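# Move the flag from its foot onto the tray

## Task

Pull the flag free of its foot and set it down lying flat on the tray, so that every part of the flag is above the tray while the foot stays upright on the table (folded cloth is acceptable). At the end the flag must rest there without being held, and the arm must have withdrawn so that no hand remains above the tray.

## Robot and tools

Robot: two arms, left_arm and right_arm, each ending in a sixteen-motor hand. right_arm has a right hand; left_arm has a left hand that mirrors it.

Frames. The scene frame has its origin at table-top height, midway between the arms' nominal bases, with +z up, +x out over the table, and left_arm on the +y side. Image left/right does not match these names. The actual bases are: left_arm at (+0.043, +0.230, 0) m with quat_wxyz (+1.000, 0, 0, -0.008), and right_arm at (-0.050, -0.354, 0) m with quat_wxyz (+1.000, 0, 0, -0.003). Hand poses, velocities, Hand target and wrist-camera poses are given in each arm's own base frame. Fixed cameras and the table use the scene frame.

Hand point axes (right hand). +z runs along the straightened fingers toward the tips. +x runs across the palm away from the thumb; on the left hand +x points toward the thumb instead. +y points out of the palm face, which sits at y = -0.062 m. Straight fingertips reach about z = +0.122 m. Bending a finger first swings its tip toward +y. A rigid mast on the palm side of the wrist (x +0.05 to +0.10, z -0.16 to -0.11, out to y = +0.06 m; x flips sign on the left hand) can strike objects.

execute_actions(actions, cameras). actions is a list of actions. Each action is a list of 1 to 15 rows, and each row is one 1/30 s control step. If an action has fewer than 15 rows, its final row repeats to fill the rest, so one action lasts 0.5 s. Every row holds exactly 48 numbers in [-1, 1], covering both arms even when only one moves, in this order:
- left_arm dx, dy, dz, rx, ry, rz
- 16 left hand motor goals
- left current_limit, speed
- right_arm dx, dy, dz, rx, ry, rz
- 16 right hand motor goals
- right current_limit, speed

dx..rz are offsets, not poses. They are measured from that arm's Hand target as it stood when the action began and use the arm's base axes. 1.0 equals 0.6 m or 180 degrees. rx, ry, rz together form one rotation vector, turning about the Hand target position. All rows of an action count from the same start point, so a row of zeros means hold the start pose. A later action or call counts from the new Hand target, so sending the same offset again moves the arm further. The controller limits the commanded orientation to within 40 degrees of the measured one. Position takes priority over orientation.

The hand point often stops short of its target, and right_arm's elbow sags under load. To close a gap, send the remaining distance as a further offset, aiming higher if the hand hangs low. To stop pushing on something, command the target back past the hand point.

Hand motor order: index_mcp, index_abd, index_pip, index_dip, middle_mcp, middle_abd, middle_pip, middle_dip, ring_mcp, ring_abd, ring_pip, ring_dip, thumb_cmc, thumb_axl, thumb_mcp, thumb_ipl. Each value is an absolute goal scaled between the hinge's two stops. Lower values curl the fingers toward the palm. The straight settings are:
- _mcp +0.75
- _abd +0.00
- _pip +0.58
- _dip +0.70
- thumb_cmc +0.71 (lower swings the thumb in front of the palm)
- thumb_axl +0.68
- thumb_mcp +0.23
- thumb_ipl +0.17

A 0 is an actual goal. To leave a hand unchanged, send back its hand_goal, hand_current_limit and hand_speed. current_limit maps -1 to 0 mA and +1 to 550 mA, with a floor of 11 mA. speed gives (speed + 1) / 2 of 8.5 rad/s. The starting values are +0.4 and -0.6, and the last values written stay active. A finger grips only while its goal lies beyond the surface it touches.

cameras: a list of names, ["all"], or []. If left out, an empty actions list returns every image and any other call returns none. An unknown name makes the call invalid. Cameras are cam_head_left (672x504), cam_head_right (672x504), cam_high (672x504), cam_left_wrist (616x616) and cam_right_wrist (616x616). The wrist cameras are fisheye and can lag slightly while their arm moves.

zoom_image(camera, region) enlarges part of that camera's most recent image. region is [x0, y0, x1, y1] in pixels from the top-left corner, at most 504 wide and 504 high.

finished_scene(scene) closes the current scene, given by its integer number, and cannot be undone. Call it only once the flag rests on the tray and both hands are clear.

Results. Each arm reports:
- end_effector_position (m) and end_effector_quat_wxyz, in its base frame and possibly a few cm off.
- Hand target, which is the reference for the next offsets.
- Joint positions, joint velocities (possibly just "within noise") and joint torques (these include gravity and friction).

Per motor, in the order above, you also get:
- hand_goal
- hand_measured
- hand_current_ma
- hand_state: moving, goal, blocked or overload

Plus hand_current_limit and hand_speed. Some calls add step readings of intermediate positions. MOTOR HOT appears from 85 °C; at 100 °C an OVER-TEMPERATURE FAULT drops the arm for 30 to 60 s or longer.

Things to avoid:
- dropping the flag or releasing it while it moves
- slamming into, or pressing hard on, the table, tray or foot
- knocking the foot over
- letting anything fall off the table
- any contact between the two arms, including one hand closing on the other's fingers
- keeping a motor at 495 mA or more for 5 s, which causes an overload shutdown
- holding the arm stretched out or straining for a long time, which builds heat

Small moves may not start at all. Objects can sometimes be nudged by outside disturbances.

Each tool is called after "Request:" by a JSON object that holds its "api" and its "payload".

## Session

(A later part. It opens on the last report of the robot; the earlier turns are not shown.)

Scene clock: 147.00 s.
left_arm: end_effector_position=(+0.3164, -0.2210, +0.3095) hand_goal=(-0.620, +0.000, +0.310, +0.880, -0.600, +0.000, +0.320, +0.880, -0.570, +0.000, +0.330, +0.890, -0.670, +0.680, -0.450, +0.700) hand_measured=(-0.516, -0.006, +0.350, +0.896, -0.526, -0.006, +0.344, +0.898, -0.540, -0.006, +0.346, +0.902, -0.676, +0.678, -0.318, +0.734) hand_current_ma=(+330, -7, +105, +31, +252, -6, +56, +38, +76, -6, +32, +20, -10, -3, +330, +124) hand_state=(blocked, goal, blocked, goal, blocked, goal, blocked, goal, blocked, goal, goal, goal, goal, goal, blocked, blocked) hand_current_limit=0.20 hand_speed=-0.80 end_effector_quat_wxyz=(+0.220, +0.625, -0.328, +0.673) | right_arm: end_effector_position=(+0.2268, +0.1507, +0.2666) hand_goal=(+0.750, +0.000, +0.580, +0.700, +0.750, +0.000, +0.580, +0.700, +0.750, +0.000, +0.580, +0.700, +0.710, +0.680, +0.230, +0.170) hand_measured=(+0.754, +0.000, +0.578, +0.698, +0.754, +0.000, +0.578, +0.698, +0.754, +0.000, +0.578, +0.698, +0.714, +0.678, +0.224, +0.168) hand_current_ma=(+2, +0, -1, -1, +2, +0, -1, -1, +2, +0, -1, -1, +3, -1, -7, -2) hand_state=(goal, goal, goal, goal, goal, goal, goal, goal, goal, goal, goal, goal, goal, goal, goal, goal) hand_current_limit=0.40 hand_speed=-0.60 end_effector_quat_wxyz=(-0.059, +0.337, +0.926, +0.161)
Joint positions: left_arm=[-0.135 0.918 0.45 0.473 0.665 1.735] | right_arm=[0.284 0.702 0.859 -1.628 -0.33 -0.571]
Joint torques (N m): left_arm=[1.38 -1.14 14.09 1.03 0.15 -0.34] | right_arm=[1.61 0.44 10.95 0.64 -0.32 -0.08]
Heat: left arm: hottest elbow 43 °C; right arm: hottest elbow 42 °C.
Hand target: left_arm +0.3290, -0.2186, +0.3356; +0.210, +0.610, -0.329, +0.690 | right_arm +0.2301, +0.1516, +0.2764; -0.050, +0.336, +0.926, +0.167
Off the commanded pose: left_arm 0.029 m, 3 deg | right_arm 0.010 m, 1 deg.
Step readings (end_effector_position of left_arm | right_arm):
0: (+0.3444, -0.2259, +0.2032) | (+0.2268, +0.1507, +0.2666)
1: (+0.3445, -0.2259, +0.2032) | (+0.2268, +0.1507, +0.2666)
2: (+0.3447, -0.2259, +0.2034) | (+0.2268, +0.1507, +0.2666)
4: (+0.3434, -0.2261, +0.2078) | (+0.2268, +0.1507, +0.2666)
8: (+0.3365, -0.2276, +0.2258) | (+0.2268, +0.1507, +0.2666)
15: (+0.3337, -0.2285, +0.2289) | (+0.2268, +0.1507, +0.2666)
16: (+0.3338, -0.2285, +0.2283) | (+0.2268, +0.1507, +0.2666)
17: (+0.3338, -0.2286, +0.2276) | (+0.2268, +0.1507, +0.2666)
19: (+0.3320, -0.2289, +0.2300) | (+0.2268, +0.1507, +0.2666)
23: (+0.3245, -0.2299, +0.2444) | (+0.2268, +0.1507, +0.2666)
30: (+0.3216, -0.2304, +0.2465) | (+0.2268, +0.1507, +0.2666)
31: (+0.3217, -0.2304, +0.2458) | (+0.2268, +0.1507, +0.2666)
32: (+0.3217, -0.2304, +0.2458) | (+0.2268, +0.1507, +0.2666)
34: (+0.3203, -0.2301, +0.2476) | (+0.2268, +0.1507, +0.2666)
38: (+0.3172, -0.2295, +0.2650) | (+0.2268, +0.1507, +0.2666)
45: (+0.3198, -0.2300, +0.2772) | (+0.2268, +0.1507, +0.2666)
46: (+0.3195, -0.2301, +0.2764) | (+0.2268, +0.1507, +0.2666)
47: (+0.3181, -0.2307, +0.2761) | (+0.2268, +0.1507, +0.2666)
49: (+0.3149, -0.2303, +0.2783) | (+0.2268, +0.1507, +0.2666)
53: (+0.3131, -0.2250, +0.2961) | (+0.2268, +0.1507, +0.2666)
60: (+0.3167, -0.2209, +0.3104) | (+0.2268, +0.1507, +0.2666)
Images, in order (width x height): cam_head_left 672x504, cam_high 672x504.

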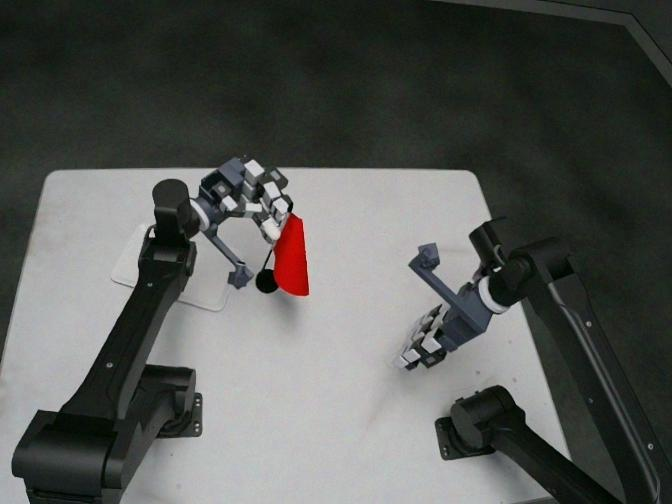

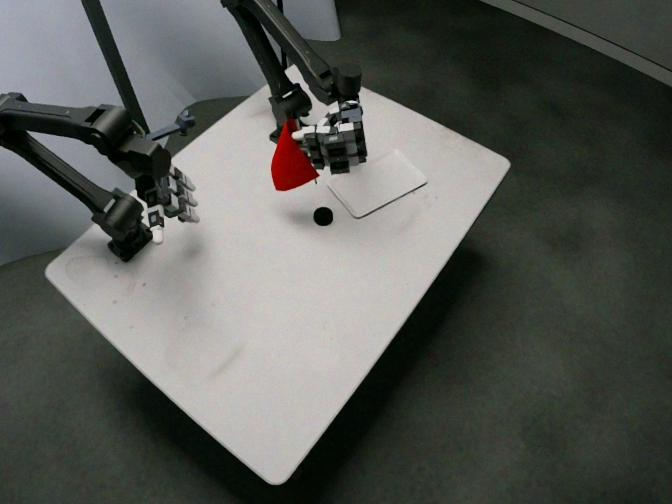

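Request:
{"api": "execute_actions", "payload": {"actions": [[[-0.0164,0.0329,-0.0017,-0.0295,0.0483,0.0728,-0.62,0,0.31,0.88,-0.6,0,0.32,0.88,-0.57,0,0.33,0.89,-0.67,0.68,-0.45,0.7,0.2,-0.8,0,0,0,0,0,0,0.75,0,0.58,0.7,0.75,0,0.58,0.7,0.75,0,0.58,0.7,0.71,0.68,0.23,0.17,0.4,-0.6]],[[-0.0164,0.0329,-0.0017,-0.0295,0.0483,0.0728,-0.62,0,0.31,0.88,-0.6,0,0.32,0.88,-0.57,0,0.33,0.89,-0.67,0.68,-0.45,0.7,0.2,-0.8,0,0,0,0,0,0,0.75,0,0.58,0.7,0.75,0,0.58,0.7,0.75,0,0.58,0.7,0.71,0.68,0.23,0.17,0.4,-0.6]],[[-0.0164,0.0329,-0.0017,-0.0295,0.0483,0.0728,-0.62,0,0.31,0.88,-0.6,0,0.32,0.88,-0.57,0,0.33,0.89,-0.67,0.68,-0.45,0.7,0.2,-0.8,0,0,0,0,0,0,0.75,0,0.58,0.7,0.75,0,0.58,0.7,0.75,0,0.58,0.7,0.71,0.68,0.23,0.17,0.4,-0.6]]], "cameras": ["cam_head_left","cam_high"]}}

Scene clock: 185.53 s.
left_arm: end_effector_position=(+0.3001, -0.1552, +0.3020) hand_goal=(-0.620, +0.000, +0.310, +0.880, -0.600, +0.000, +0.320, +0.880, -0.570, +0.000, +0.330, +0.890, -0.670, +0.680, -0.450, +0.700) hand_measured=(-0.516, -0.006, +0.350, +0.896, -0.528, -0.006, +0.344, +0.898, -0.544, -0.006, +0.346, +0.900, -0.676, +0.678, -0.318, +0.734) hand_current_ma=(+330, -8, +107, +31, +247, -7, +56, +38, +68, -6, +32, +20, -10, -3, +330, +127) hand_state=(blocked, goal, blocked, goal, blocked, goal, blocked, goal, blocked, goal, goal, goal, goal, goal, blocked, blocked) hand_current_limit=0.20 hand_speed=-0.80 end_effector_quat_wxyz=(+0.102, +0.798, +0.039, +0.592) | right_arm: end_effector_position=(+0.2268, +0.1507, +0.2666) hand_goal=(+0.750, +0.000, +0.580, +0.700, +0.750, +0.000, +0.580, +0.700, +0.750, +0.000, +0.580, +0.700, +0.710, +0.680, +0.230, +0.170) hand_measured=(+0.754, +0.000, +0.578, +0.698, +0.754, +0.000, +0.578, +0.698, +0.754, +0.000, +0.578, +0.698, +0.714, +0.678, +0.224, +0.168) hand_current_ma=(+2, +0, -1, -1, +2, +0, -1, -1, +2, +0, -1, -1, +3, -1, -7, -2) hand_state=(goal, goal, goal, goal, goal, goal, goal, goal, goal, goal, goal, goal, goal, goal, goal, goal) hand_current_limit=0.40 hand_speed=-0.60 end_effector_quat_wxyz=(-0.059, +0.337, +0.926, +0.161)
Joint positions: left_arm=[-0.398 0.36 0.373 -0.305 -0.265 1.272] | right_arm=[0.284 0.702 0.859 -1.628 -0.33 -0.571]
Joint torques (N m): left_arm=[-0.67 2.67 14.79 1.43 0.03 -0.52] | right_arm=[1.61 0.44 10.95 0.64 -0.32 -0.08]
Heat: left arm: hottest elbow 47 °C; right arm: hottest elbow 42 °C.
Hand target: left_arm +0.2995, -0.1593, +0.3324; +0.115, +0.786, +0.044, +0.606 | right_arm +0.2301, +0.1516, +0.2764; -0.050, +0.336, +0.926, +0.167
Off the commanded pose: left_arm 0.031 m, 3 deg | right_arm 0.010 m, 1 deg.
Step readings (end_effector_position of left_arm | right_arm):
0: (+0.3164, -0.2210, +0.3095) | (+0.2268, +0.1507, +0.2666)
1: (+0.3175, -0.2206, +0.3095) | (+0.2268, +0.1507, +0.2666)
2: (+0.3230, -0.2181, +0.3106) | (+0.2268, +0.1507, +0.2666)
4: (+0.3313, -0.2109, +0.3153) | (+0.2268, +0.1507, +0.2666)
8: (+0.3250, -0.1999, +0.3329) | (+0.2268, +0.1507, +0.2666)
15: (+0.3225, -0.1945, +0.3375) | (+0.2268, +0.1507, +0.2666)
16: (+0.3238, -0.1938, +0.3358) | (+0.2268, +0.1507, +0.2666)
17: (+0.3276, -0.1903, +0.3336) | (+0.2268, +0.1507, +0.2666)
19: (+0.3297, -0.1824, +0.3288) | (+0.2268, +0.1507, +0.2666)
23: (+0.3177, -0.1741, +0.3264) | (+0.2268, +0.1507, +0.2666)
30: (+0.3105, -0.1759, +0.3247) | (+0.2268, +0.1507, +0.2666)
31: (+0.3116, -0.1750, +0.3231) | (+0.2268, +0.1507, +0.2666)
32: (+0.3141, -0.1707, +0.3208) | (+0.2268, +0.1507, +0.2666)
34: (+0.3159, -0.1615, +0.3167) | (+0.2268, +0.1507, +0.2666)
38: (+0.3056, -0.1537, +0.3186) | (+0.2268, +0.1507, +0.2666)
45: (+0.2997, -0.1565, +0.3049) | (+0.2268, +0.1507, +0.2666)
Images, in order (width x height): cam_head_left 672x504, cam_high 672x504.

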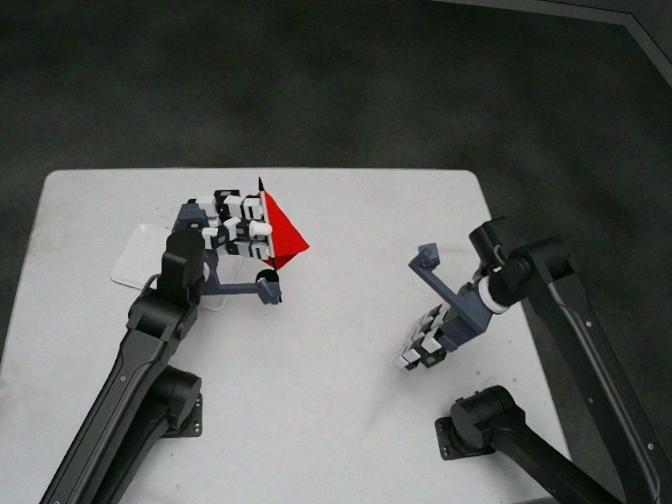

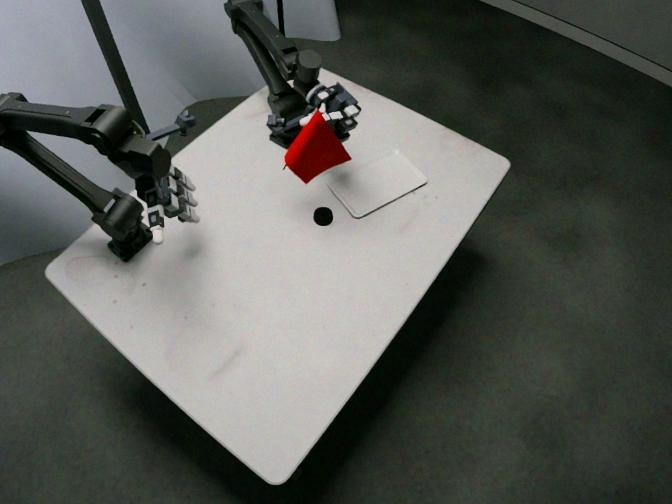

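Request:
{"api": "execute_actions", "payload": {"actions": [[[-0.0164,0.0329,-0.0017,-0.0295,0.0483,0.0728,-0.62,0,0.31,0.88,-0.6,0,0.32,0.88,-0.57,0,0.33,0.89,-0.67,0.68,-0.45,0.7,0.2,-0.8,0,0,0,0,0,0,0.75,0,0.58,0.7,0.75,0,0.58,0.7,0.75,0,0.58,0.7,0.71,0.68,0.23,0.17,0.4,-0.6]],[[-0.0164,0.0329,-0.0017,-0.0295,0.0483,0.0728,-0.62,0,0.31,0.88,-0.6,0,0.32,0.88,-0.57,0,0.33,0.89,-0.67,0.68,-0.45,0.7,0.2,-0.8,0,0,0,0,0,0,0.75,0,0.58,0.7,0.75,0,0.58,0.7,0.75,0,0.58,0.7,0.71,0.68,0.23,0.17,0.4,-0.6]],[[-0.0164,0.0329,-0.0017,-0.0295,0.0483,0.0728,-0.62,0,0.31,0.88,-0.6,0,0.32,0.88,-0.57,0,0.33,0.89,-0.67,0.68,-0.45,0.7,0.2,-0.8,0,0,0,0,0,0,0.75,0,0.58,0.7,0.75,0,0.58,0.7,0.75,0,0.58,0.7,0.71,0.68,0.23,0.17,0.4,-0.6]]], "cameras": ["cam_head_left","cam_high"]}}

Scene clock: 193.40 s.
left_arm: end_effector_position=(+0.2670, -0.0927, +0.2980) hand_goal=(-0.620, +0.000, +0.310, +0.880, -0.600, +0.000, +0.320, +0.880, -0.570, +0.000, +0.330, +0.890, -0.670, +0.680, -0.450, +0.700) hand_measured=(-0.516, -0.006, +0.350, +0.896, -0.528, -0.006, +0.344, +0.898, -0.544, -0.006, +0.346, +0.900, -0.676, +0.678, -0.318, +0.734) hand_current_ma=(+330, -8, +108, +31, +247, -7, +56, +38, +68, -6, +32, +20, -10, -3, +330, +127) hand_state=(blocked, goal, blocked, goal, blocked, goal, blocked, goal, blocked, goal, goal, goal, goal, goal, blocked, blocked) hand_current_limit=0.20 hand_speed=-0.80 end_effector_quat_wxyz=(-0.018, +0.828, +0.389, +0.403) | right_arm: end_effector_position=(+0.2268, +0.1507, +0.2666) hand_goal=(+0.750, +0.000, +0.580, +0.700, +0.750, +0.000, +0.580, +0.700, +0.750, +0.000, +0.580, +0.700, +0.710, +0.680, +0.230, +0.170) hand_measured=(+0.754, +0.000, +0.578, +0.698, +0.754, +0.000, +0.578, +0.698, +0.754, +0.000, +0.578, +0.698, +0.714, +0.678, +0.224, +0.168) hand_current_ma=(+2, +0, -1, -1, +2, +0, -1, -1, +2, +0, -1, -1, +3, -1, -7, -2) hand_state=(goal, goal, goal, goal, goal, goal, goal, goal, goal, goal, goal, goal, goal, goal, goal, goal) hand_current_limit=0.40 hand_speed=-0.60 end_effector_quat_wxyz=(-0.059, +0.337, +0.926, +0.161)
Joint positions: left_arm=[-0.874 0.588 0.721 -1.477 -0.805 -0.084] | right_arm=[0.284 0.702 0.859 -1.628 -0.33 -0.571]
Joint torques (N m): left_arm=[-0.67 2.61 14.93 0.43 -0.82 -0.38] | right_arm=[1.67 0.44 10.96 0.64 -0.32 -0.08]
Heat: left arm: hottest elbow 50 °C; right arm: hottest elbow 43 °C.
Hand target: left_arm +0.2700, -0.1000, +0.3296; +0.000, +0.816, +0.408, +0.409 | right_arm +0.2301, +0.1516, +0.2764; -0.050, +0.336, +0.926, +0.167
Off the commanded pose: left_arm 0.032 m, 3 deg | right_arm 0.010 m, 1 deg.
Step readings (end_effector_position of left_arm | right_arm):
0: (+0.3002, -0.1552, +0.3021) | (+0.2268, +0.1507, +0.2666)
1: (+0.3008, -0.1538, +0.3012) | (+0.2268, +0.1507, +0.2666)
2: (+0.3022, -0.1492, +0.2987) | (+0.2268, +0.1507, +0.2666)
4: (+0.3015, -0.1399, +0.2903) | (+0.2268, +0.1507, +0.2666)
8: (+0.2930, -0.1360, +0.2778) | (+0.2268, +0.1507, +0.2666)
15: (+0.2872, -0.1356, +0.2875) | (+0.2268, +0.1507, +0.2666)
16: (+0.2872, -0.1344, +0.2896) | (+0.2268, +0.1507, +0.2666)
17: (+0.2868, -0.1312, +0.2900) | (+0.2268, +0.1507, +0.2666)
19: (+0.2846, -0.1238, +0.2895) | (+0.2268, +0.1507, +0.2666)
23: (+0.2793, -0.1190, +0.2895) | (+0.2268, +0.1507, +0.2666)
30: (+0.2773, -0.1182, +0.2911) | (+0.2268, +0.1507, +0.2666)
31: (+0.2770, -0.1176, +0.2908) | (+0.2268, +0.1507, +0.2666)
32: (+0.2758, -0.1160, +0.2897) | (+0.2268, +0.1507, +0.2666)
34: (+0.2725, -0.1105, +0.2875) | (+0.2268, +0.1507, +0.2666)
38: (+0.2683, -0.1008, +0.2897) | (+0.2268, +0.1507, +0.2666)
45: (+0.2668, -0.0989, +0.2958) | (+0.2268, +0.1507, +0.2666)
Images, in order (width x height): cam_head_left 672x504, cam_high 672x504.

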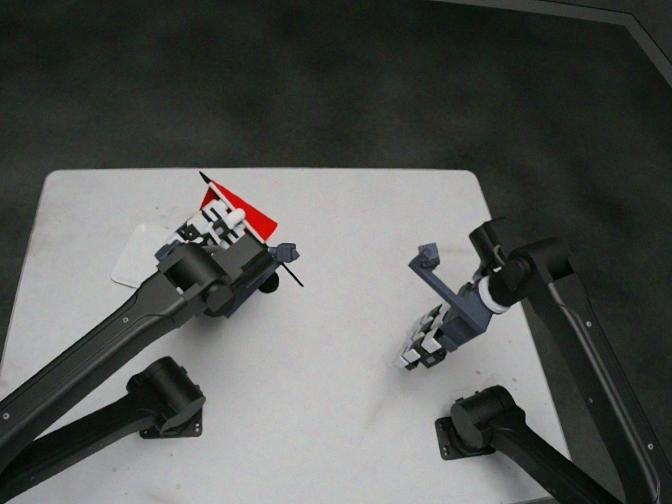

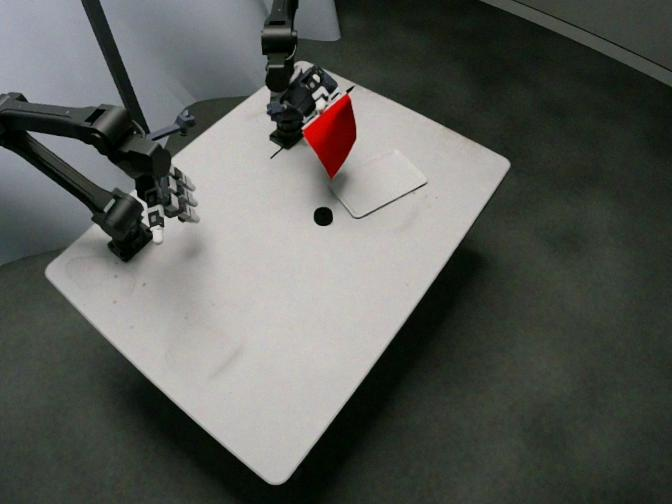

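Request:
{"api": "execute_actions", "payload": {"actions": [[[-0.0012,0.0571,-0.015,-0.0504,0.0518,0.061,-0.62,0,0.31,0.88,-0.6,0,0.32,0.88,-0.57,0,0.33,0.89,-0.67,0.68,-0.45,0.7,0.2,-0.8,0,0,0,0,0,0,0.75,0,0.58,0.7,0.75,0,0.58,0.7,0.75,0,0.58,0.7,0.71,0.68,0.23,0.17,0.4,-0.6]],[[-0.0012,0.0571,-0.015,-0.0504,0.0518,0.061,-0.62,0,0.31,0.88,-0.6,0,0.32,0.88,-0.57,0,0.33,0.89,-0.67,0.68,-0.45,0.7,0.2,-0.8,0,0,0,0,0,0,0.75,0,0.58,0.7,0.75,0,0.58,0.7,0.75,0,0.58,0.7,0.71,0.68,0.23,0.17,0.4,-0.6]],[[-0.0012,0.0571,-0.015,-0.0504,0.0518,0.061,-0.62,0,0.31,0.88,-0.6,0,0.32,0.88,-0.57,0,0.33,0.89,-0.67,0.68,-0.45,0.7,0.2,-0.8,0,0,0,0,0,0,0.75,0,0.58,0.7,0.75,0,0.58,0.7,0.75,0,0.58,0.7,0.71,0.68,0.23,0.17,0.4,-0.6]],[[-0.0012,0.0571,-0.015,-0.0504,0.0518,0.061,-0.62,0,0.31,0.88,-0.6,0,0.32,0.88,-0.57,0,0.33,0.89,-0.67,0.68,-0.45,0.7,0.2,-0.8,0,0,0,0,0,0,0.75,0,0.58,0.7,0.75,0,0.58,0.7,0.75,0,0.58,0.7,0.71,0.68,0.23,0.17,0.4,-0.6]]], "cameras": ["cam_head_left","cam_head_right","cam_high"]}}

Scene clock: 209.70 s.
left_arm: end_effector_position=(+0.2579, +0.0349, +0.2657) hand_goal=(-0.620, +0.000, +0.310, +0.880, -0.600, +0.000, +0.320, +0.880, -0.570, +0.000, +0.330, +0.890, -0.670, +0.680, -0.450, +0.700) hand_measured=(-0.516, -0.002, +0.352, +0.896, -0.528, -0.002, +0.344, +0.898, -0.544, -0.002, +0.346, +0.900, -0.674, +0.678, -0.318, +0.734) hand_current_ma=(+330, -3, +110, +31, +247, -2, +56, +38, +68, -2, +32, +20, -5, -3, +330, +127) hand_state=(blocked, goal, blocked, goal, blocked, goal, blocked, goal, blocked, goal, goal, goal, goal, goal, blocked, blocked) hand_current_limit=0.20 hand_speed=-0.80 end_effector_quat_wxyz=(+0.022, +0.650, +0.760, +0.025) | right_arm: end_effector_position=(+0.2268, +0.1507, +0.2666) hand_goal=(+0.750, +0.000, +0.580, +0.700, +0.750, +0.000, +0.580, +0.700, +0.750, +0.000, +0.580, +0.700, +0.710, +0.680, +0.230, +0.170) hand_measured=(+0.754, +0.000, +0.578, +0.698, +0.754, +0.000, +0.578, +0.698, +0.754, +0.000, +0.578, +0.698, +0.714, +0.678, +0.224, +0.168) hand_current_ma=(+2, +0, -1, -1, +2, +0, -1, -1, +2, +0, -1, -1, +3, -1, -7, -2) hand_state=(goal, goal, goal, goal, goal, goal, goal, goal, goal, goal, goal, goal, goal, goal, goal, goal) hand_current_limit=0.40 hand_speed=-0.60 end_effector_quat_wxyz=(-0.059, +0.337, +0.926, +0.161)
Joint positions: left_arm=[-0.012 0.734 0.925 -1.695 -0.011 -0.168] | right_arm=[0.284 0.702 0.859 -1.628 -0.33 -0.571]
Joint torques (N m): left_arm=[1.32 1.55 14.45 0.18 0.09 0.16] | right_arm=[1.61 0.5 10.96 0.64 -0.32 -0.08]
Heat: left arm: hottest elbow 53 °C; right arm: hottest elbow 43 °C.
Hand target: left_arm +0.2671, +0.0370, +0.2936; -0.029, +0.654, +0.755, -0.034 | right_arm +0.2301, +0.1516, +0.2764; -0.050, +0.336, +0.926, +0.167
Off the commanded pose: left_arm 0.029 m, 9 deg | right_arm 0.010 m, 1 deg.
joint sent to its limit (left arm) — joint 4 (wrist pitch), lower limit. The joint targets are off in orientation, not in position.
Step readings (end_effector_position of left_arm | right_arm):
0: (+0.2670, -0.0927, +0.2980) | (+0.2268, +0.1507, +0.2666)
1: (+0.2665, -0.0929, +0.2973) | (+0.2268, +0.1507, +0.2666)
2: (+0.2643, -0.0935, +0.2939) | (+0.2268, +0.1507, +0.2666)
4: (+0.2601, -0.0898, +0.2879) | (+0.2268, +0.1507, +0.2666)
8: (+0.2609, -0.0734, +0.2894) | (+0.2268, +0.1507, +0.2666)
15: (+0.2627, -0.0669, +0.2926) | (+0.2268, +0.1507, +0.2666)
16: (+0.2621, -0.0668, +0.2917) | (+0.2268, +0.1507, +0.2666)
17: (+0.2599, -0.0670, +0.2881) | (+0.2268, +0.1507, +0.2666)
19: (+0.2571, -0.0598, +0.2821) | (+0.2268, +0.1507, +0.2666)
23: (+0.2588, -0.0372, +0.2834) | (+0.2268, +0.1507, +0.2666)
30: (+0.2610, -0.0301, +0.2857) | (+0.2268, +0.1507, +0.2666)
31: (+0.2605, -0.0304, +0.2848) | (+0.2268, +0.1507, +0.2666)
32: (+0.2588, -0.0319, +0.2819) | (+0.2268, +0.1507, +0.2666)
34: (+0.2570, -0.0255, +0.2773) | (+0.2268, +0.1507, +0.2666)
38: (+0.2577, -0.0002, +0.2763) | (+0.2268, +0.1507, +0.2666)
45: (+0.2591, +0.0039, +0.2759) | (+0.2268, +0.1507, +0.2666)
46: (+0.2589, +0.0030, +0.2751) | (+0.2268, +0.1507, +0.2666)
47: (+0.2583, +0.0012, +0.2734) | (+0.2268, +0.1507, +0.2666)
49: (+0.2574, +0.0075, +0.2701) | (+0.2268, +0.1507, +0.2666)
53: (+0.2565, +0.0329, +0.2671) | (+0.2268, +0.1507, +0.2666)
60: (+0.2575, +0.0356, +0.2654) | (+0.2268, +0.1507, +0.2666)
Images, in order (width x height): cam_head_left 672x504, cam_head_right 672x504, cam_high 672x504.

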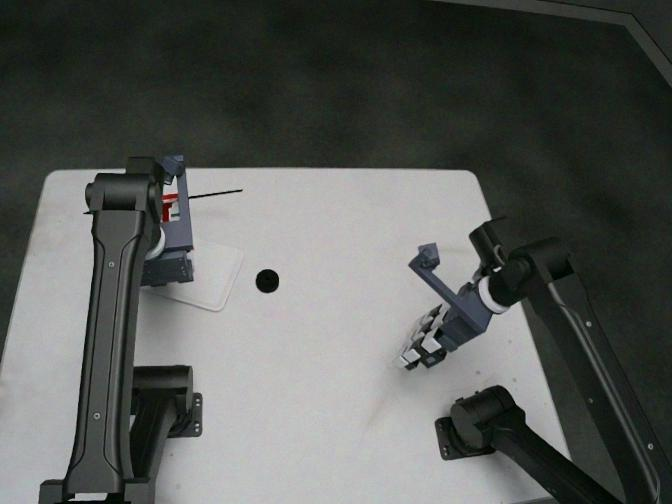

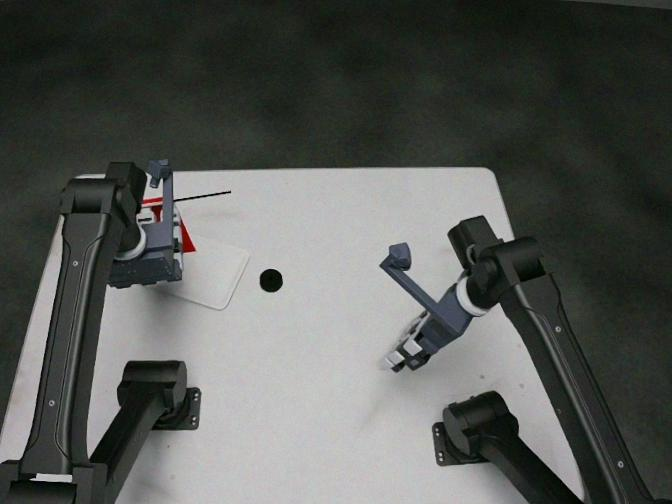

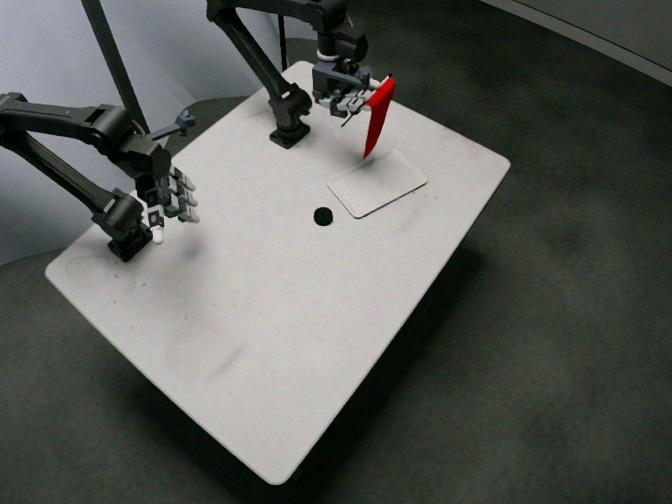

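Request:
{"api": "execute_actions", "payload": {"actions": [[[0.0206,0.0029,-0.0625,0,0,0,-0.62,0,0.31,0.88,-0.6,0,0.32,0.88,-0.57,0,0.33,0.89,-0.67,0.68,-0.45,0.7,0.2,-0.8,0,0,0,0,0,0,0.75,0,0.58,0.7,0.75,0,0.58,0.7,0.75,0,0.58,0.7,0.71,0.68,0.23,0.17,0.4,-0.6]],[[0.0206,0.0029,-0.0625,0,0,0,-0.62,0,0.31,0.88,-0.6,0,0.32,0.88,-0.57,0,0.33,0.89,-0.67,0.68,-0.45,0.7,0.2,-0.8,0,0,0,0,0,0,0.75,0,0.58,0.7,0.75,0,0.58,0.7,0.75,0,0.58,0.7,0.71,0.68,0.23,0.17,0.4,-0.6]],[[0.0206,0.0029,-0.0625,0,0,0,-0.62,0,0.31,0.88,-0.6,0,0.32,0.88,-0.57,0,0.33,0.89,-0.67,0.68,-0.45,0.7,0.2,-0.8,0,0,0,0,0,0,0.75,0,0.58,0.7,0.75,0,0.58,0.7,0.75,0,0.58,0.7,0.71,0.68,0.23,0.17,0.4,-0.6]],[[0.0206,0.0029,-0.05,0,0,0,-0.62,0,0.31,0.88,-0.6,0,0.32,0.88,-0.57,0,0.33,0.89,-0.67,0.68,-0.45,0.7,0.2,-0.8,0,0,0,0,0,0,0.75,0,0.58,0.7,0.75,0,0.58,0.7,0.75,0,0.58,0.7,0.71,0.68,0.23,0.17,0.4,-0.6]]], "cameras": ["cam_head_left","cam_head_right","cam_high"]}}

Scene clock: 236.50 s.
left_arm: end_effector_position=(+0.3146, +0.0404, +0.1523) hand_goal=(-0.620, +0.000, +0.310, +0.880, -0.600, +0.000, +0.320, +0.880, -0.570, +0.000, +0.330, +0.890, -0.670, +0.680, -0.450, +0.700) hand_measured=(-0.516, -0.002, +0.352, +0.896, -0.528, -0.002, +0.344, +0.898, -0.544, -0.002, +0.346, +0.900, -0.674, +0.678, -0.318, +0.734) hand_current_ma=(+330, -3, +110, +31, +247, -2, +56, +38, +68, -2, +32, +20, -5, -3, +330, +127) hand_state=(blocked, goal, blocked, goal, blocked, goal, blocked, goal, blocked, goal, goal, goal, goal, goal, blocked, blocked) hand_current_limit=0.20 hand_speed=-0.80 end_effector_quat_wxyz=(-0.032, +0.656, +0.753, -0.034) | right_arm: end_effector_position=(+0.2268, +0.1507, +0.2666) hand_goal=(+0.750, +0.000, +0.580, +0.700, +0.750, +0.000, +0.580, +0.700, +0.750, +0.000, +0.580, +0.700, +0.710, +0.680, +0.230, +0.170) hand_measured=(+0.754, +0.000, +0.578, +0.698, +0.754, +0.000, +0.578, +0.698, +0.754, +0.000, +0.578, +0.698, +0.714, +0.678, +0.224, +0.168) hand_current_ma=(+2, +0, -1, -1, +2, +0, -1, -1, +2, +0, -1, -1, +3, -1, -7, -2) hand_state=(goal, goal, goal, goal, goal, goal, goal, goal, goal, goal, goal, goal, goal, goal, goal, goal) hand_current_limit=0.40 hand_speed=-0.60 end_effector_quat_wxyz=(-0.059, +0.337, +0.926, +0.161)
Joint positions: left_arm=[0.034 1.027 0.808 -1.444 0.007 -0.103] | right_arm=[0.284 0.702 0.859 -1.628 -0.33 -0.571]
Joint torques (N m): left_arm=[1.38 -1.85 8.75 0.44 0.1 0.13] | right_arm=[1.61 0.44 10.95 0.64 -0.32 -0.08]
Heat: left arm: hottest elbow 57 °C; right arm: hottest elbow 43 °C.
Hand target: left_arm +0.3165, +0.0439, +0.1510; -0.030, +0.655, +0.755, -0.034 | right_arm +0.2301, +0.1516, +0.2764; -0.050, +0.336, +0.926, +0.167
Off the commanded pose: left_arm 0.004 m, 0 deg | right_arm 0.010 m, 1 deg.
Step readings (end_effector_position of left_arm | right_arm):
0: (+0.2579, +0.0348, +0.2657) | (+0.2268, +0.1507, +0.2666)
1: (+0.2580, +0.0347, +0.2653) | (+0.2268, +0.1507, +0.2666)
2: (+0.2588, +0.0344, +0.2637) | (+0.2268, +0.1507, +0.2666)
4: (+0.2615, +0.0346, +0.2584) | (+0.2268, +0.1507, +0.2666)
8: (+0.2696, +0.0366, +0.2418) | (+0.2268, +0.1507, +0.2666)
15: (+0.2727, +0.0364, +0.2352) | (+0.2268, +0.1507, +0.2666)
16: (+0.2727, +0.0363, +0.2352) | (+0.2268, +0.1507, +0.2666)
17: (+0.2729, +0.0363, +0.2348) | (+0.2268, +0.1507, +0.2666)
19: (+0.2760, +0.0362, +0.2324) | (+0.2268, +0.1507, +0.2666)
23: (+0.2847, +0.0376, +0.2227) | (+0.2268, +0.1507, +0.2666)
30: (+0.2888, +0.0378, +0.2176) | (+0.2268, +0.1507, +0.2666)
31: (+0.2892, +0.0378, +0.2176) | (+0.2268, +0.1507, +0.2666)
32: (+0.2906, +0.0378, +0.2161) | (+0.2268, +0.1507, +0.2666)
34: (+0.2953, +0.0380, +0.2101) | (+0.2268, +0.1507, +0.2666)
38: (+0.2974, +0.0384, +0.1904) | (+0.2268, +0.1507, +0.2666)
45: (+0.3014, +0.0389, +0.1819) | (+0.2268, +0.1507, +0.2666)
46: (+0.3018, +0.0389, +0.1818) | (+0.2268, +0.1507, +0.2666)
47: (+0.3033, +0.0390, +0.1808) | (+0.2268, +0.1507, +0.2666)
49: (+0.3080, +0.0393, +0.1762) | (+0.2268, +0.1507, +0.2666)
53: (+0.3114, +0.0400, +0.1601) | (+0.2268, +0.1507, +0.2666)
60: (+0.3140, +0.0404, +0.1522) | (+0.2268, +0.1507, +0.2666)
Images, in order (width x height): cam_head_left 672x504, cam_head_right 672x504, cam_high 672x504.

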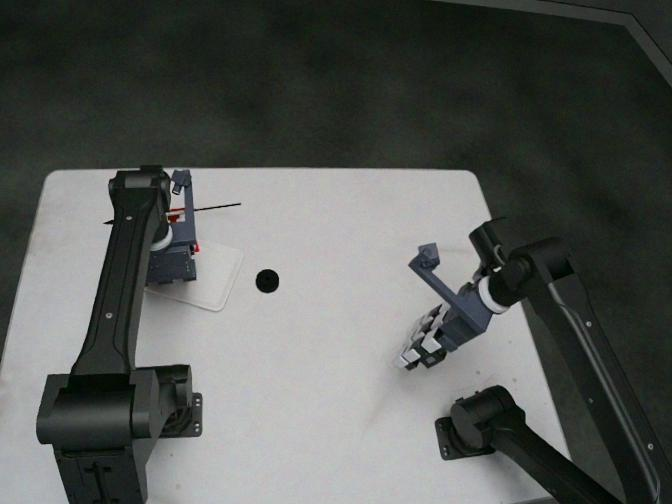

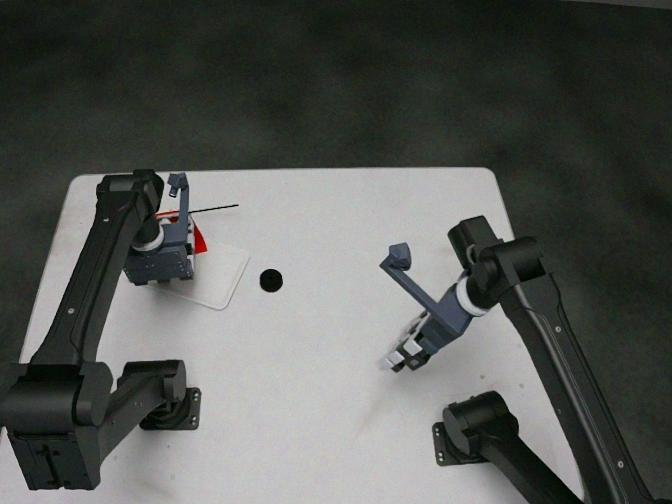

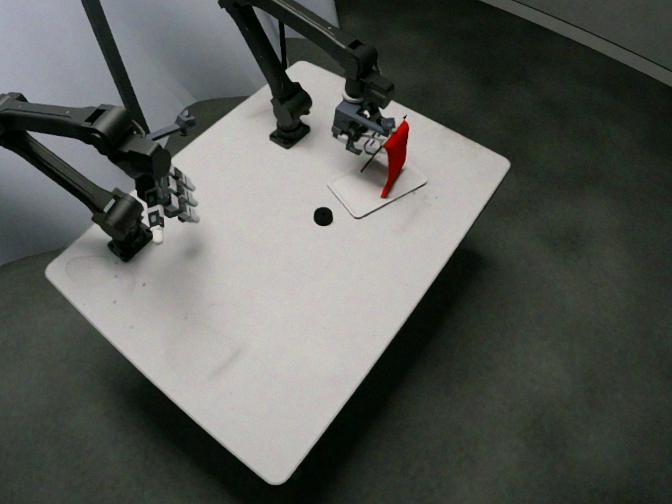

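Request:
{"api": "execute_actions", "payload": {"actions": [[[-0.0172,-0.0023,-0.0417,-0.0035,0.0248,0,-0.62,0,0.31,0.88,-0.6,0,0.32,0.88,-0.57,0,0.33,0.89,-0.67,0.68,-0.45,0.7,0.2,-0.8,0,0,0,0,0,0,0.75,0,0.58,0.7,0.75,0,0.58,0.7,0.75,0,0.58,0.7,0.71,0.68,0.23,0.17,0.4,-0.6]],[[-0.0172,-0.0023,-0.0417,-0.0035,0.0248,0,-0.62,0,0.31,0.88,-0.6,0,0.32,0.88,-0.57,0,0.33,0.89,-0.67,0.68,-0.45,0.7,0.2,-0.8,0,0,0,0,0,0,0.75,0,0.58,0.7,0.75,0,0.58,0.7,0.75,0,0.58,0.7,0.71,0.68,0.23,0.17,0.4,-0.6]],[[-0.0172,-0.0023,-0.0417,-0.0035,0.0248,0,-0.62,0,0.31,0.88,-0.6,0,0.32,0.88,-0.57,0,0.33,0.89,-0.67,0.68,-0.45,0.7,0.2,-0.8,0,0,0,0,0,0,0.75,0,0.58,0.7,0.75,0,0.58,0.7,0.75,0,0.58,0.7,0.71,0.68,0.23,0.17,0.4,-0.6]]], "cameras": ["cam_head_left","cam_head_right","cam_high"]}}

Request:
{"api": "zoom_image", "payload": {"camera": "cam_high", "region": [290, 80, 460, 240]}}

Request:
{"api": "zoom_image", "payload": {"camera": "cam_head_left", "region": [70, 150, 300, 330]}}

Scene clock: 246.17 s.
left_arm: end_effector_position=(+0.2849, +0.0368, +0.0782) hand_goal=(-0.620, +0.000, +0.310, +0.880, -0.600, +0.000, +0.320, +0.880, -0.570, +0.000, +0.330, +0.890, -0.670, +0.680, -0.450, +0.700) hand_measured=(-0.516, -0.002, +0.352, +0.896, -0.528, -0.002, +0.344, +0.898, -0.544, -0.002, +0.346, +0.900, -0.674, +0.678, -0.318, +0.734) hand_current_ma=(+330, -3, +110, +31, +247, -2, +56, +38, +68, -2, +32, +20, -5, -3, +330, +127) hand_state=(blocked, goal, blocked, goal, blocked, goal, blocked, goal, blocked, goal, goal, goal, goal, goal, blocked, blocked) hand_current_limit=0.20 hand_speed=-0.80 end_effector_quat_wxyz=(-0.108, +0.648, +0.744, -0.120) | right_arm: end_effector_position=(+0.2268, +0.1507, +0.2666) hand_goal=(+0.750, +0.000, +0.580, +0.700, +0.750, +0.000, +0.580, +0.700, +0.750, +0.000, +0.580, +0.700, +0.710, +0.680, +0.230, +0.170) hand_measured=(+0.754, +0.000, +0.578, +0.698, +0.754, +0.000, +0.578, +0.698, +0.754, +0.000, +0.578, +0.698, +0.714, +0.678, +0.224, +0.168) hand_current_ma=(+2, +0, -1, -1, +2, +0, -1, -1, +2, +0, -1, -1, +3, -1, -7, -2) hand_state=(goal, goal, goal, goal, goal, goal, goal, goal, goal, goal, goal, goal, goal, goal, goal, goal) hand_current_limit=0.40 hand_speed=-0.60 end_effector_quat_wxyz=(-0.059, +0.337, +0.926, +0.161)
Joint positions: left_arm=[0.039 1.189 0.735 -1.441 0.026 -0.094] | right_arm=[0.284 0.702 0.859 -1.628 -0.33 -0.571]
Joint torques (N m): left_arm=[1.38 -2.78 7.47 -0.03 0.15 0.15] | right_arm=[1.67 0.5 10.95 0.65 -0.32 -0.08]
Heat: left arm: hottest elbow 54 °C; right arm: hottest elbow 43 °C.
Hand target: left_arm +0.2855, +0.0398, +0.0759; -0.107, +0.647, +0.745, -0.122 | right_arm +0.2301, +0.1516, +0.2764; -0.050, +0.336, +0.926, +0.167
Off the commanded pose: left_arm 0.004 m, 0 deg | right_arm 0.010 m, 1 deg.
Step readings (end_effector_position of left_arm | right_arm):
0: (+0.3147, +0.0404, +0.1524) | (+0.2268, +0.1507, +0.2666)
1: (+0.3147, +0.0404, +0.1524) | (+0.2268, +0.1507, +0.2666)
2: (+0.3144, +0.0402, +0.1516) | (+0.2268, +0.1507, +0.2666)
4: (+0.3134, +0.0397, +0.1480) | (+0.2268, +0.1507, +0.2666)
8: (+0.3086, +0.0392, +0.1347) | (+0.2268, +0.1507, +0.2666)
15: (+0.3061, +0.0392, +0.1282) | (+0.2268, +0.1507, +0.2666)
16: (+0.3061, +0.0392, +0.1281) | (+0.2268, +0.1507, +0.2666)
17: (+0.3058, +0.0390, +0.1273) | (+0.2268, +0.1507, +0.2666)
19: (+0.3045, +0.0386, +0.1233) | (+0.2268, +0.1507, +0.2666)
23: (+0.2989, +0.0380, +0.1096) | (+0.2268, +0.1507, +0.2666)
30: (+0.2958, +0.0381, +0.1032) | (+0.2268, +0.1507, +0.2666)
31: (+0.2958, +0.0380, +0.1031) | (+0.2268, +0.1507, +0.2666)
32: (+0.2955, +0.0377, +0.1022) | (+0.2268, +0.1507, +0.2666)
34: (+0.2941, +0.0373, +0.0981) | (+0.2268, +0.1507, +0.2666)
38: (+0.2874, +0.0368, +0.0844) | (+0.2268, +0.1507, +0.2666)
45: (+0.2847, +0.0368, +0.0782) | (+0.2268, +0.1507, +0.2666)
Images, in order (width x height): cam_head_left 672x504, cam_head_right 672x504, cam_high 672x504.

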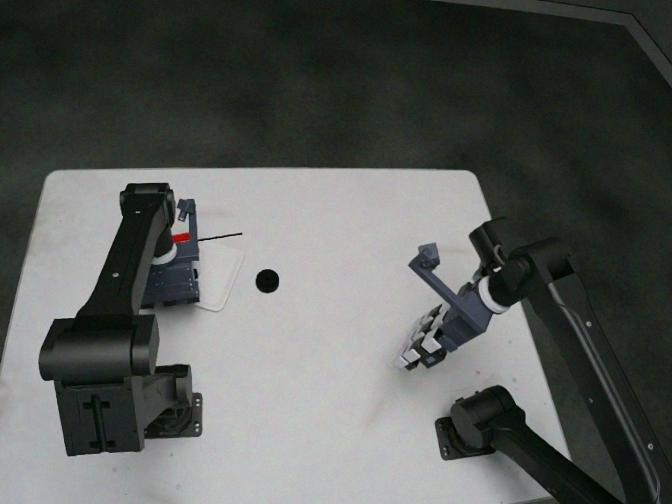

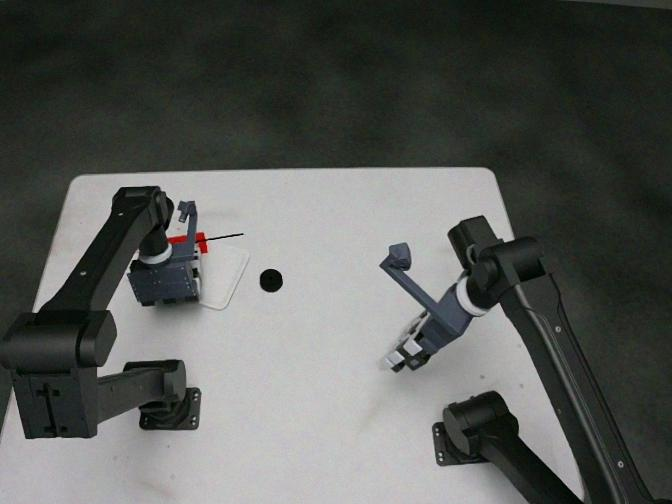

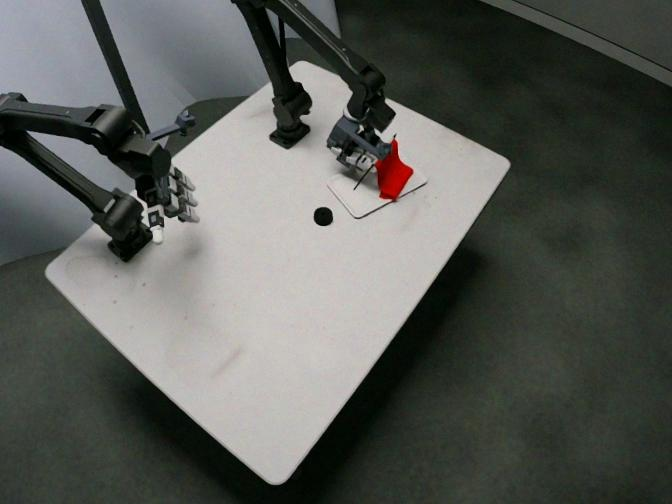

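Scaled by 2.965 from the camera's 672x504 image, which has a finer 960x720 frame.

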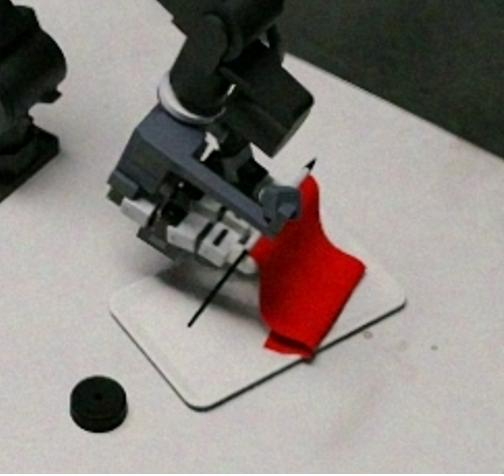

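Scaled by 2.191 from the camera's 672x504 image, which has a finer 960x720 frame.

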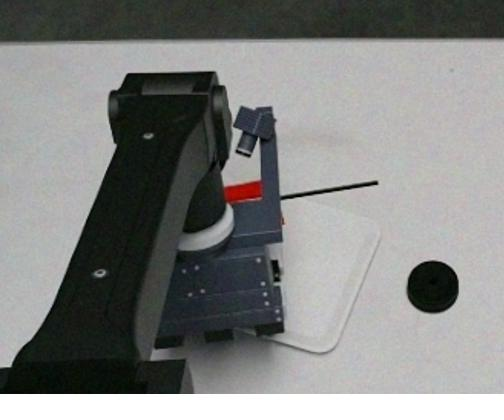

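Request:
{"api": "execute_actions", "payload": {"actions": [[[-0.0172,0.0067,-0.04,-0.0035,0.0248,0.0083,-0.62,0,0.31,0.88,-0.6,0,0.32,0.88,-0.57,0,0.33,0.89,-0.67,0.68,-0.45,0.7,0.2,-0.8,0,0,0,0,0,0,0.75,0,0.58,0.7,0.75,0,0.58,0.7,0.75,0,0.58,0.7,0.71,0.68,0.23,0.17,0.4,-0.6]],[[-0.0172,0.0067,-0.04,-0.0035,0.0248,0.0083,-0.62,0,0.31,0.88,-0.6,0,0.32,0.88,-0.57,0,0.33,0.89,-0.67,0.68,-0.45,0.7,0.2,-0.8,0,0,0,0,0,0,0.75,0,0.58,0.7,0.75,0,0.58,0.7,0.75,0,0.58,0.7,0.71,0.68,0.23,0.17,0.4,-0.6]]], "cameras": ["cam_head_left","cam_head_right","cam_high","cam_left_wrist"]}}

Request:
{"api": "zoom_image", "payload": {"camera": "cam_high", "region": [310, 110, 440, 230]}}

Request:
{"api": "zoom_image", "payload": {"camera": "cam_head_left", "region": [70, 150, 300, 330]}}

Scene clock: 268.80 s.
left_arm: end_effector_position=(+0.2650, +0.0447, +0.0304) hand_goal=(-0.620, +0.000, +0.310, +0.880, -0.600, +0.000, +0.320, +0.880, -0.570, +0.000, +0.330, +0.890, -0.670, +0.680, -0.450, +0.700) hand_measured=(-0.516, -0.002, +0.352, +0.896, -0.528, -0.002, +0.344, +0.898, -0.544, -0.002, +0.346, +0.900, -0.674, +0.678, -0.318, +0.734) hand_current_ma=(+330, -3, +110, +31, +247, -2, +56, +38, +68, -2, +32, +20, -5, -3, +330, +127) hand_state=(blocked, goal, blocked, goal, blocked, goal, blocked, goal, blocked, goal, goal, goal, goal, goal, blocked, blocked) hand_current_limit=0.20 hand_speed=-0.80 end_effector_quat_wxyz=(-0.155, +0.620, +0.747, -0.181) | right_arm: end_effector_position=(+0.2268, +0.1507, +0.2666) hand_goal=(+0.750, +0.000, +0.580, +0.700, +0.750, +0.000, +0.580, +0.700, +0.750, +0.000, +0.580, +0.700, +0.710, +0.680, +0.230, +0.170) hand_measured=(+0.754, +0.000, +0.578, +0.698, +0.754, +0.000, +0.578, +0.698, +0.754, +0.000, +0.578, +0.698, +0.714, +0.678, +0.224, +0.168) hand_current_ma=(+2, +0, -1, -1, +2, +0, -1, -1, +2, +0, -1, -1, +3, -1, -7, -2) hand_state=(goal, goal, goal, goal, goal, goal, goal, goal, goal, goal, goal, goal, goal, goal, goal, goal) hand_current_limit=0.40 hand_speed=-0.60 end_effector_quat_wxyz=(-0.059, +0.337, +0.926, +0.161)
Joint positions: left_arm=[0.081 1.34 0.708 -1.419 0.04 -0.094] | right_arm=[0.284 0.702 0.859 -1.628 -0.33 -0.571]
Joint torques (N m): left_arm=[1.38 -3.6 6.3 -0.28 0.13 0.08] | right_arm=[1.61 0.5 10.96 0.64 -0.32 -0.08]
Heat: left arm: hottest elbow 49 °C; right arm: hottest elbow 43 °C.
Hand target: left_arm +0.2649, +0.0479, +0.0279; -0.154, +0.617, +0.750, -0.183 | right_arm +0.2301, +0.1516, +0.2764; -0.050, +0.336, +0.926, +0.167
Off the commanded pose: left_arm 0.004 m, 1 deg | right_arm 0.010 m, 1 deg.
Step readings (end_effector_position of left_arm | right_arm):
0: (+0.2849, +0.0368, +0.0782) | (+0.2268, +0.1507, +0.2666)
1: (+0.2849, +0.0367, +0.0781) | (+0.2268, +0.1507, +0.2666)
2: (+0.2847, +0.0367, +0.0774) | (+0.2268, +0.1507, +0.2666)
4: (+0.2840, +0.0374, +0.0739) | (+0.2268, +0.1507, +0.2666)
8: (+0.2777, +0.0399, +0.0604) | (+0.2268, +0.1507, +0.2666)
15: (+0.2746, +0.0407, +0.0542) | (+0.2268, +0.1507, +0.2666)
16: (+0.2747, +0.0407, +0.0541) | (+0.2268, +0.1507, +0.2666)
17: (+0.2745, +0.0409, +0.0533) | (+0.2268, +0.1507, +0.2666)
19: (+0.2737, +0.0414, +0.0494) | (+0.2268, +0.1507, +0.2666)
23: (+0.2678, +0.0438, +0.0361) | (+0.2268, +0.1507, +0.2666)
30: (+0.2648, +0.0447, +0.0304) | (+0.2268, +0.1507, +0.2666)
camera_calibration:
cam_left_wrist: T_world_to_cam=[[-0.435709, -0.848213, 0.301152, 0.1142], [-0.24366, 0.433239, 0.867718, -0.0216745], [-0.86648, 0.304694, -0.395441, 0.356619], [0, 0, 0, 1]] pos_world=[0.35348, -0.00240329, 0.125438]
Images, in order (width x height): cam_head_left 672x504, cam_head_right 672x504, cam_high 672x504, cam_left_wrist 616x616.

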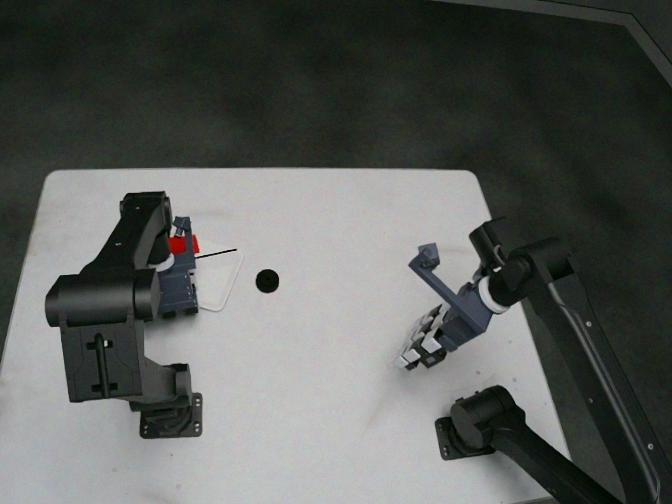

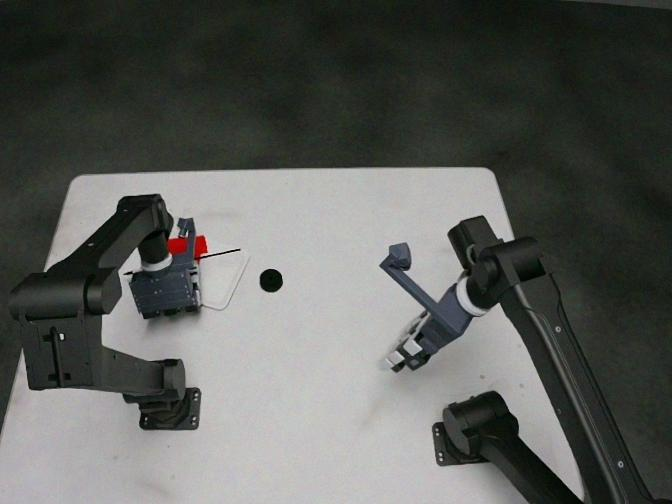

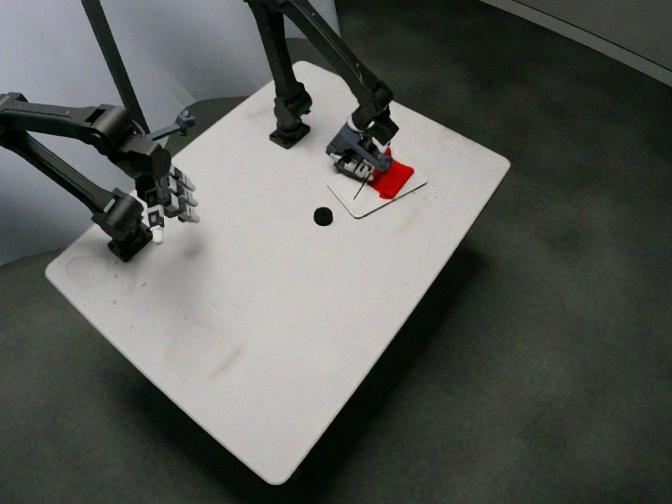

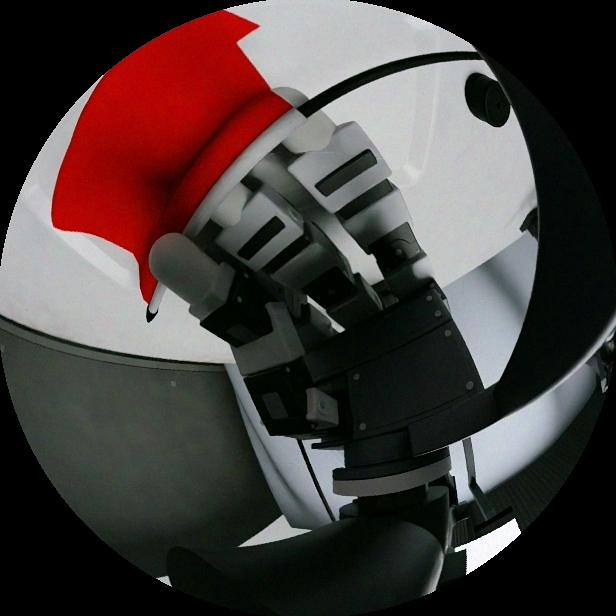

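Scaled by 3.877 from the camera's 672x504 image, which has a finer 960x720 frame.

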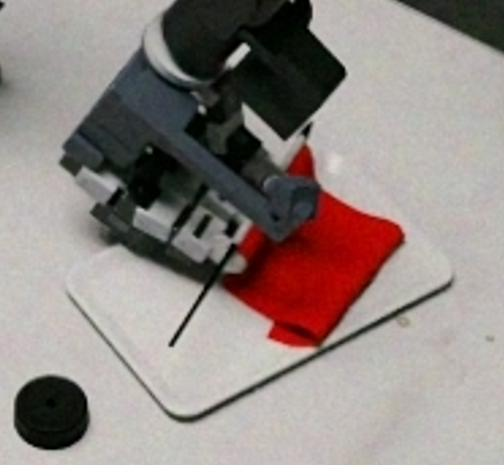

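Scaled by 2.191 from the camera's 672x504 image, which has a finer 960x720 frame.

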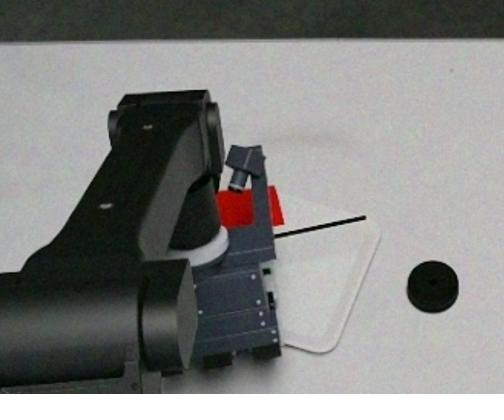

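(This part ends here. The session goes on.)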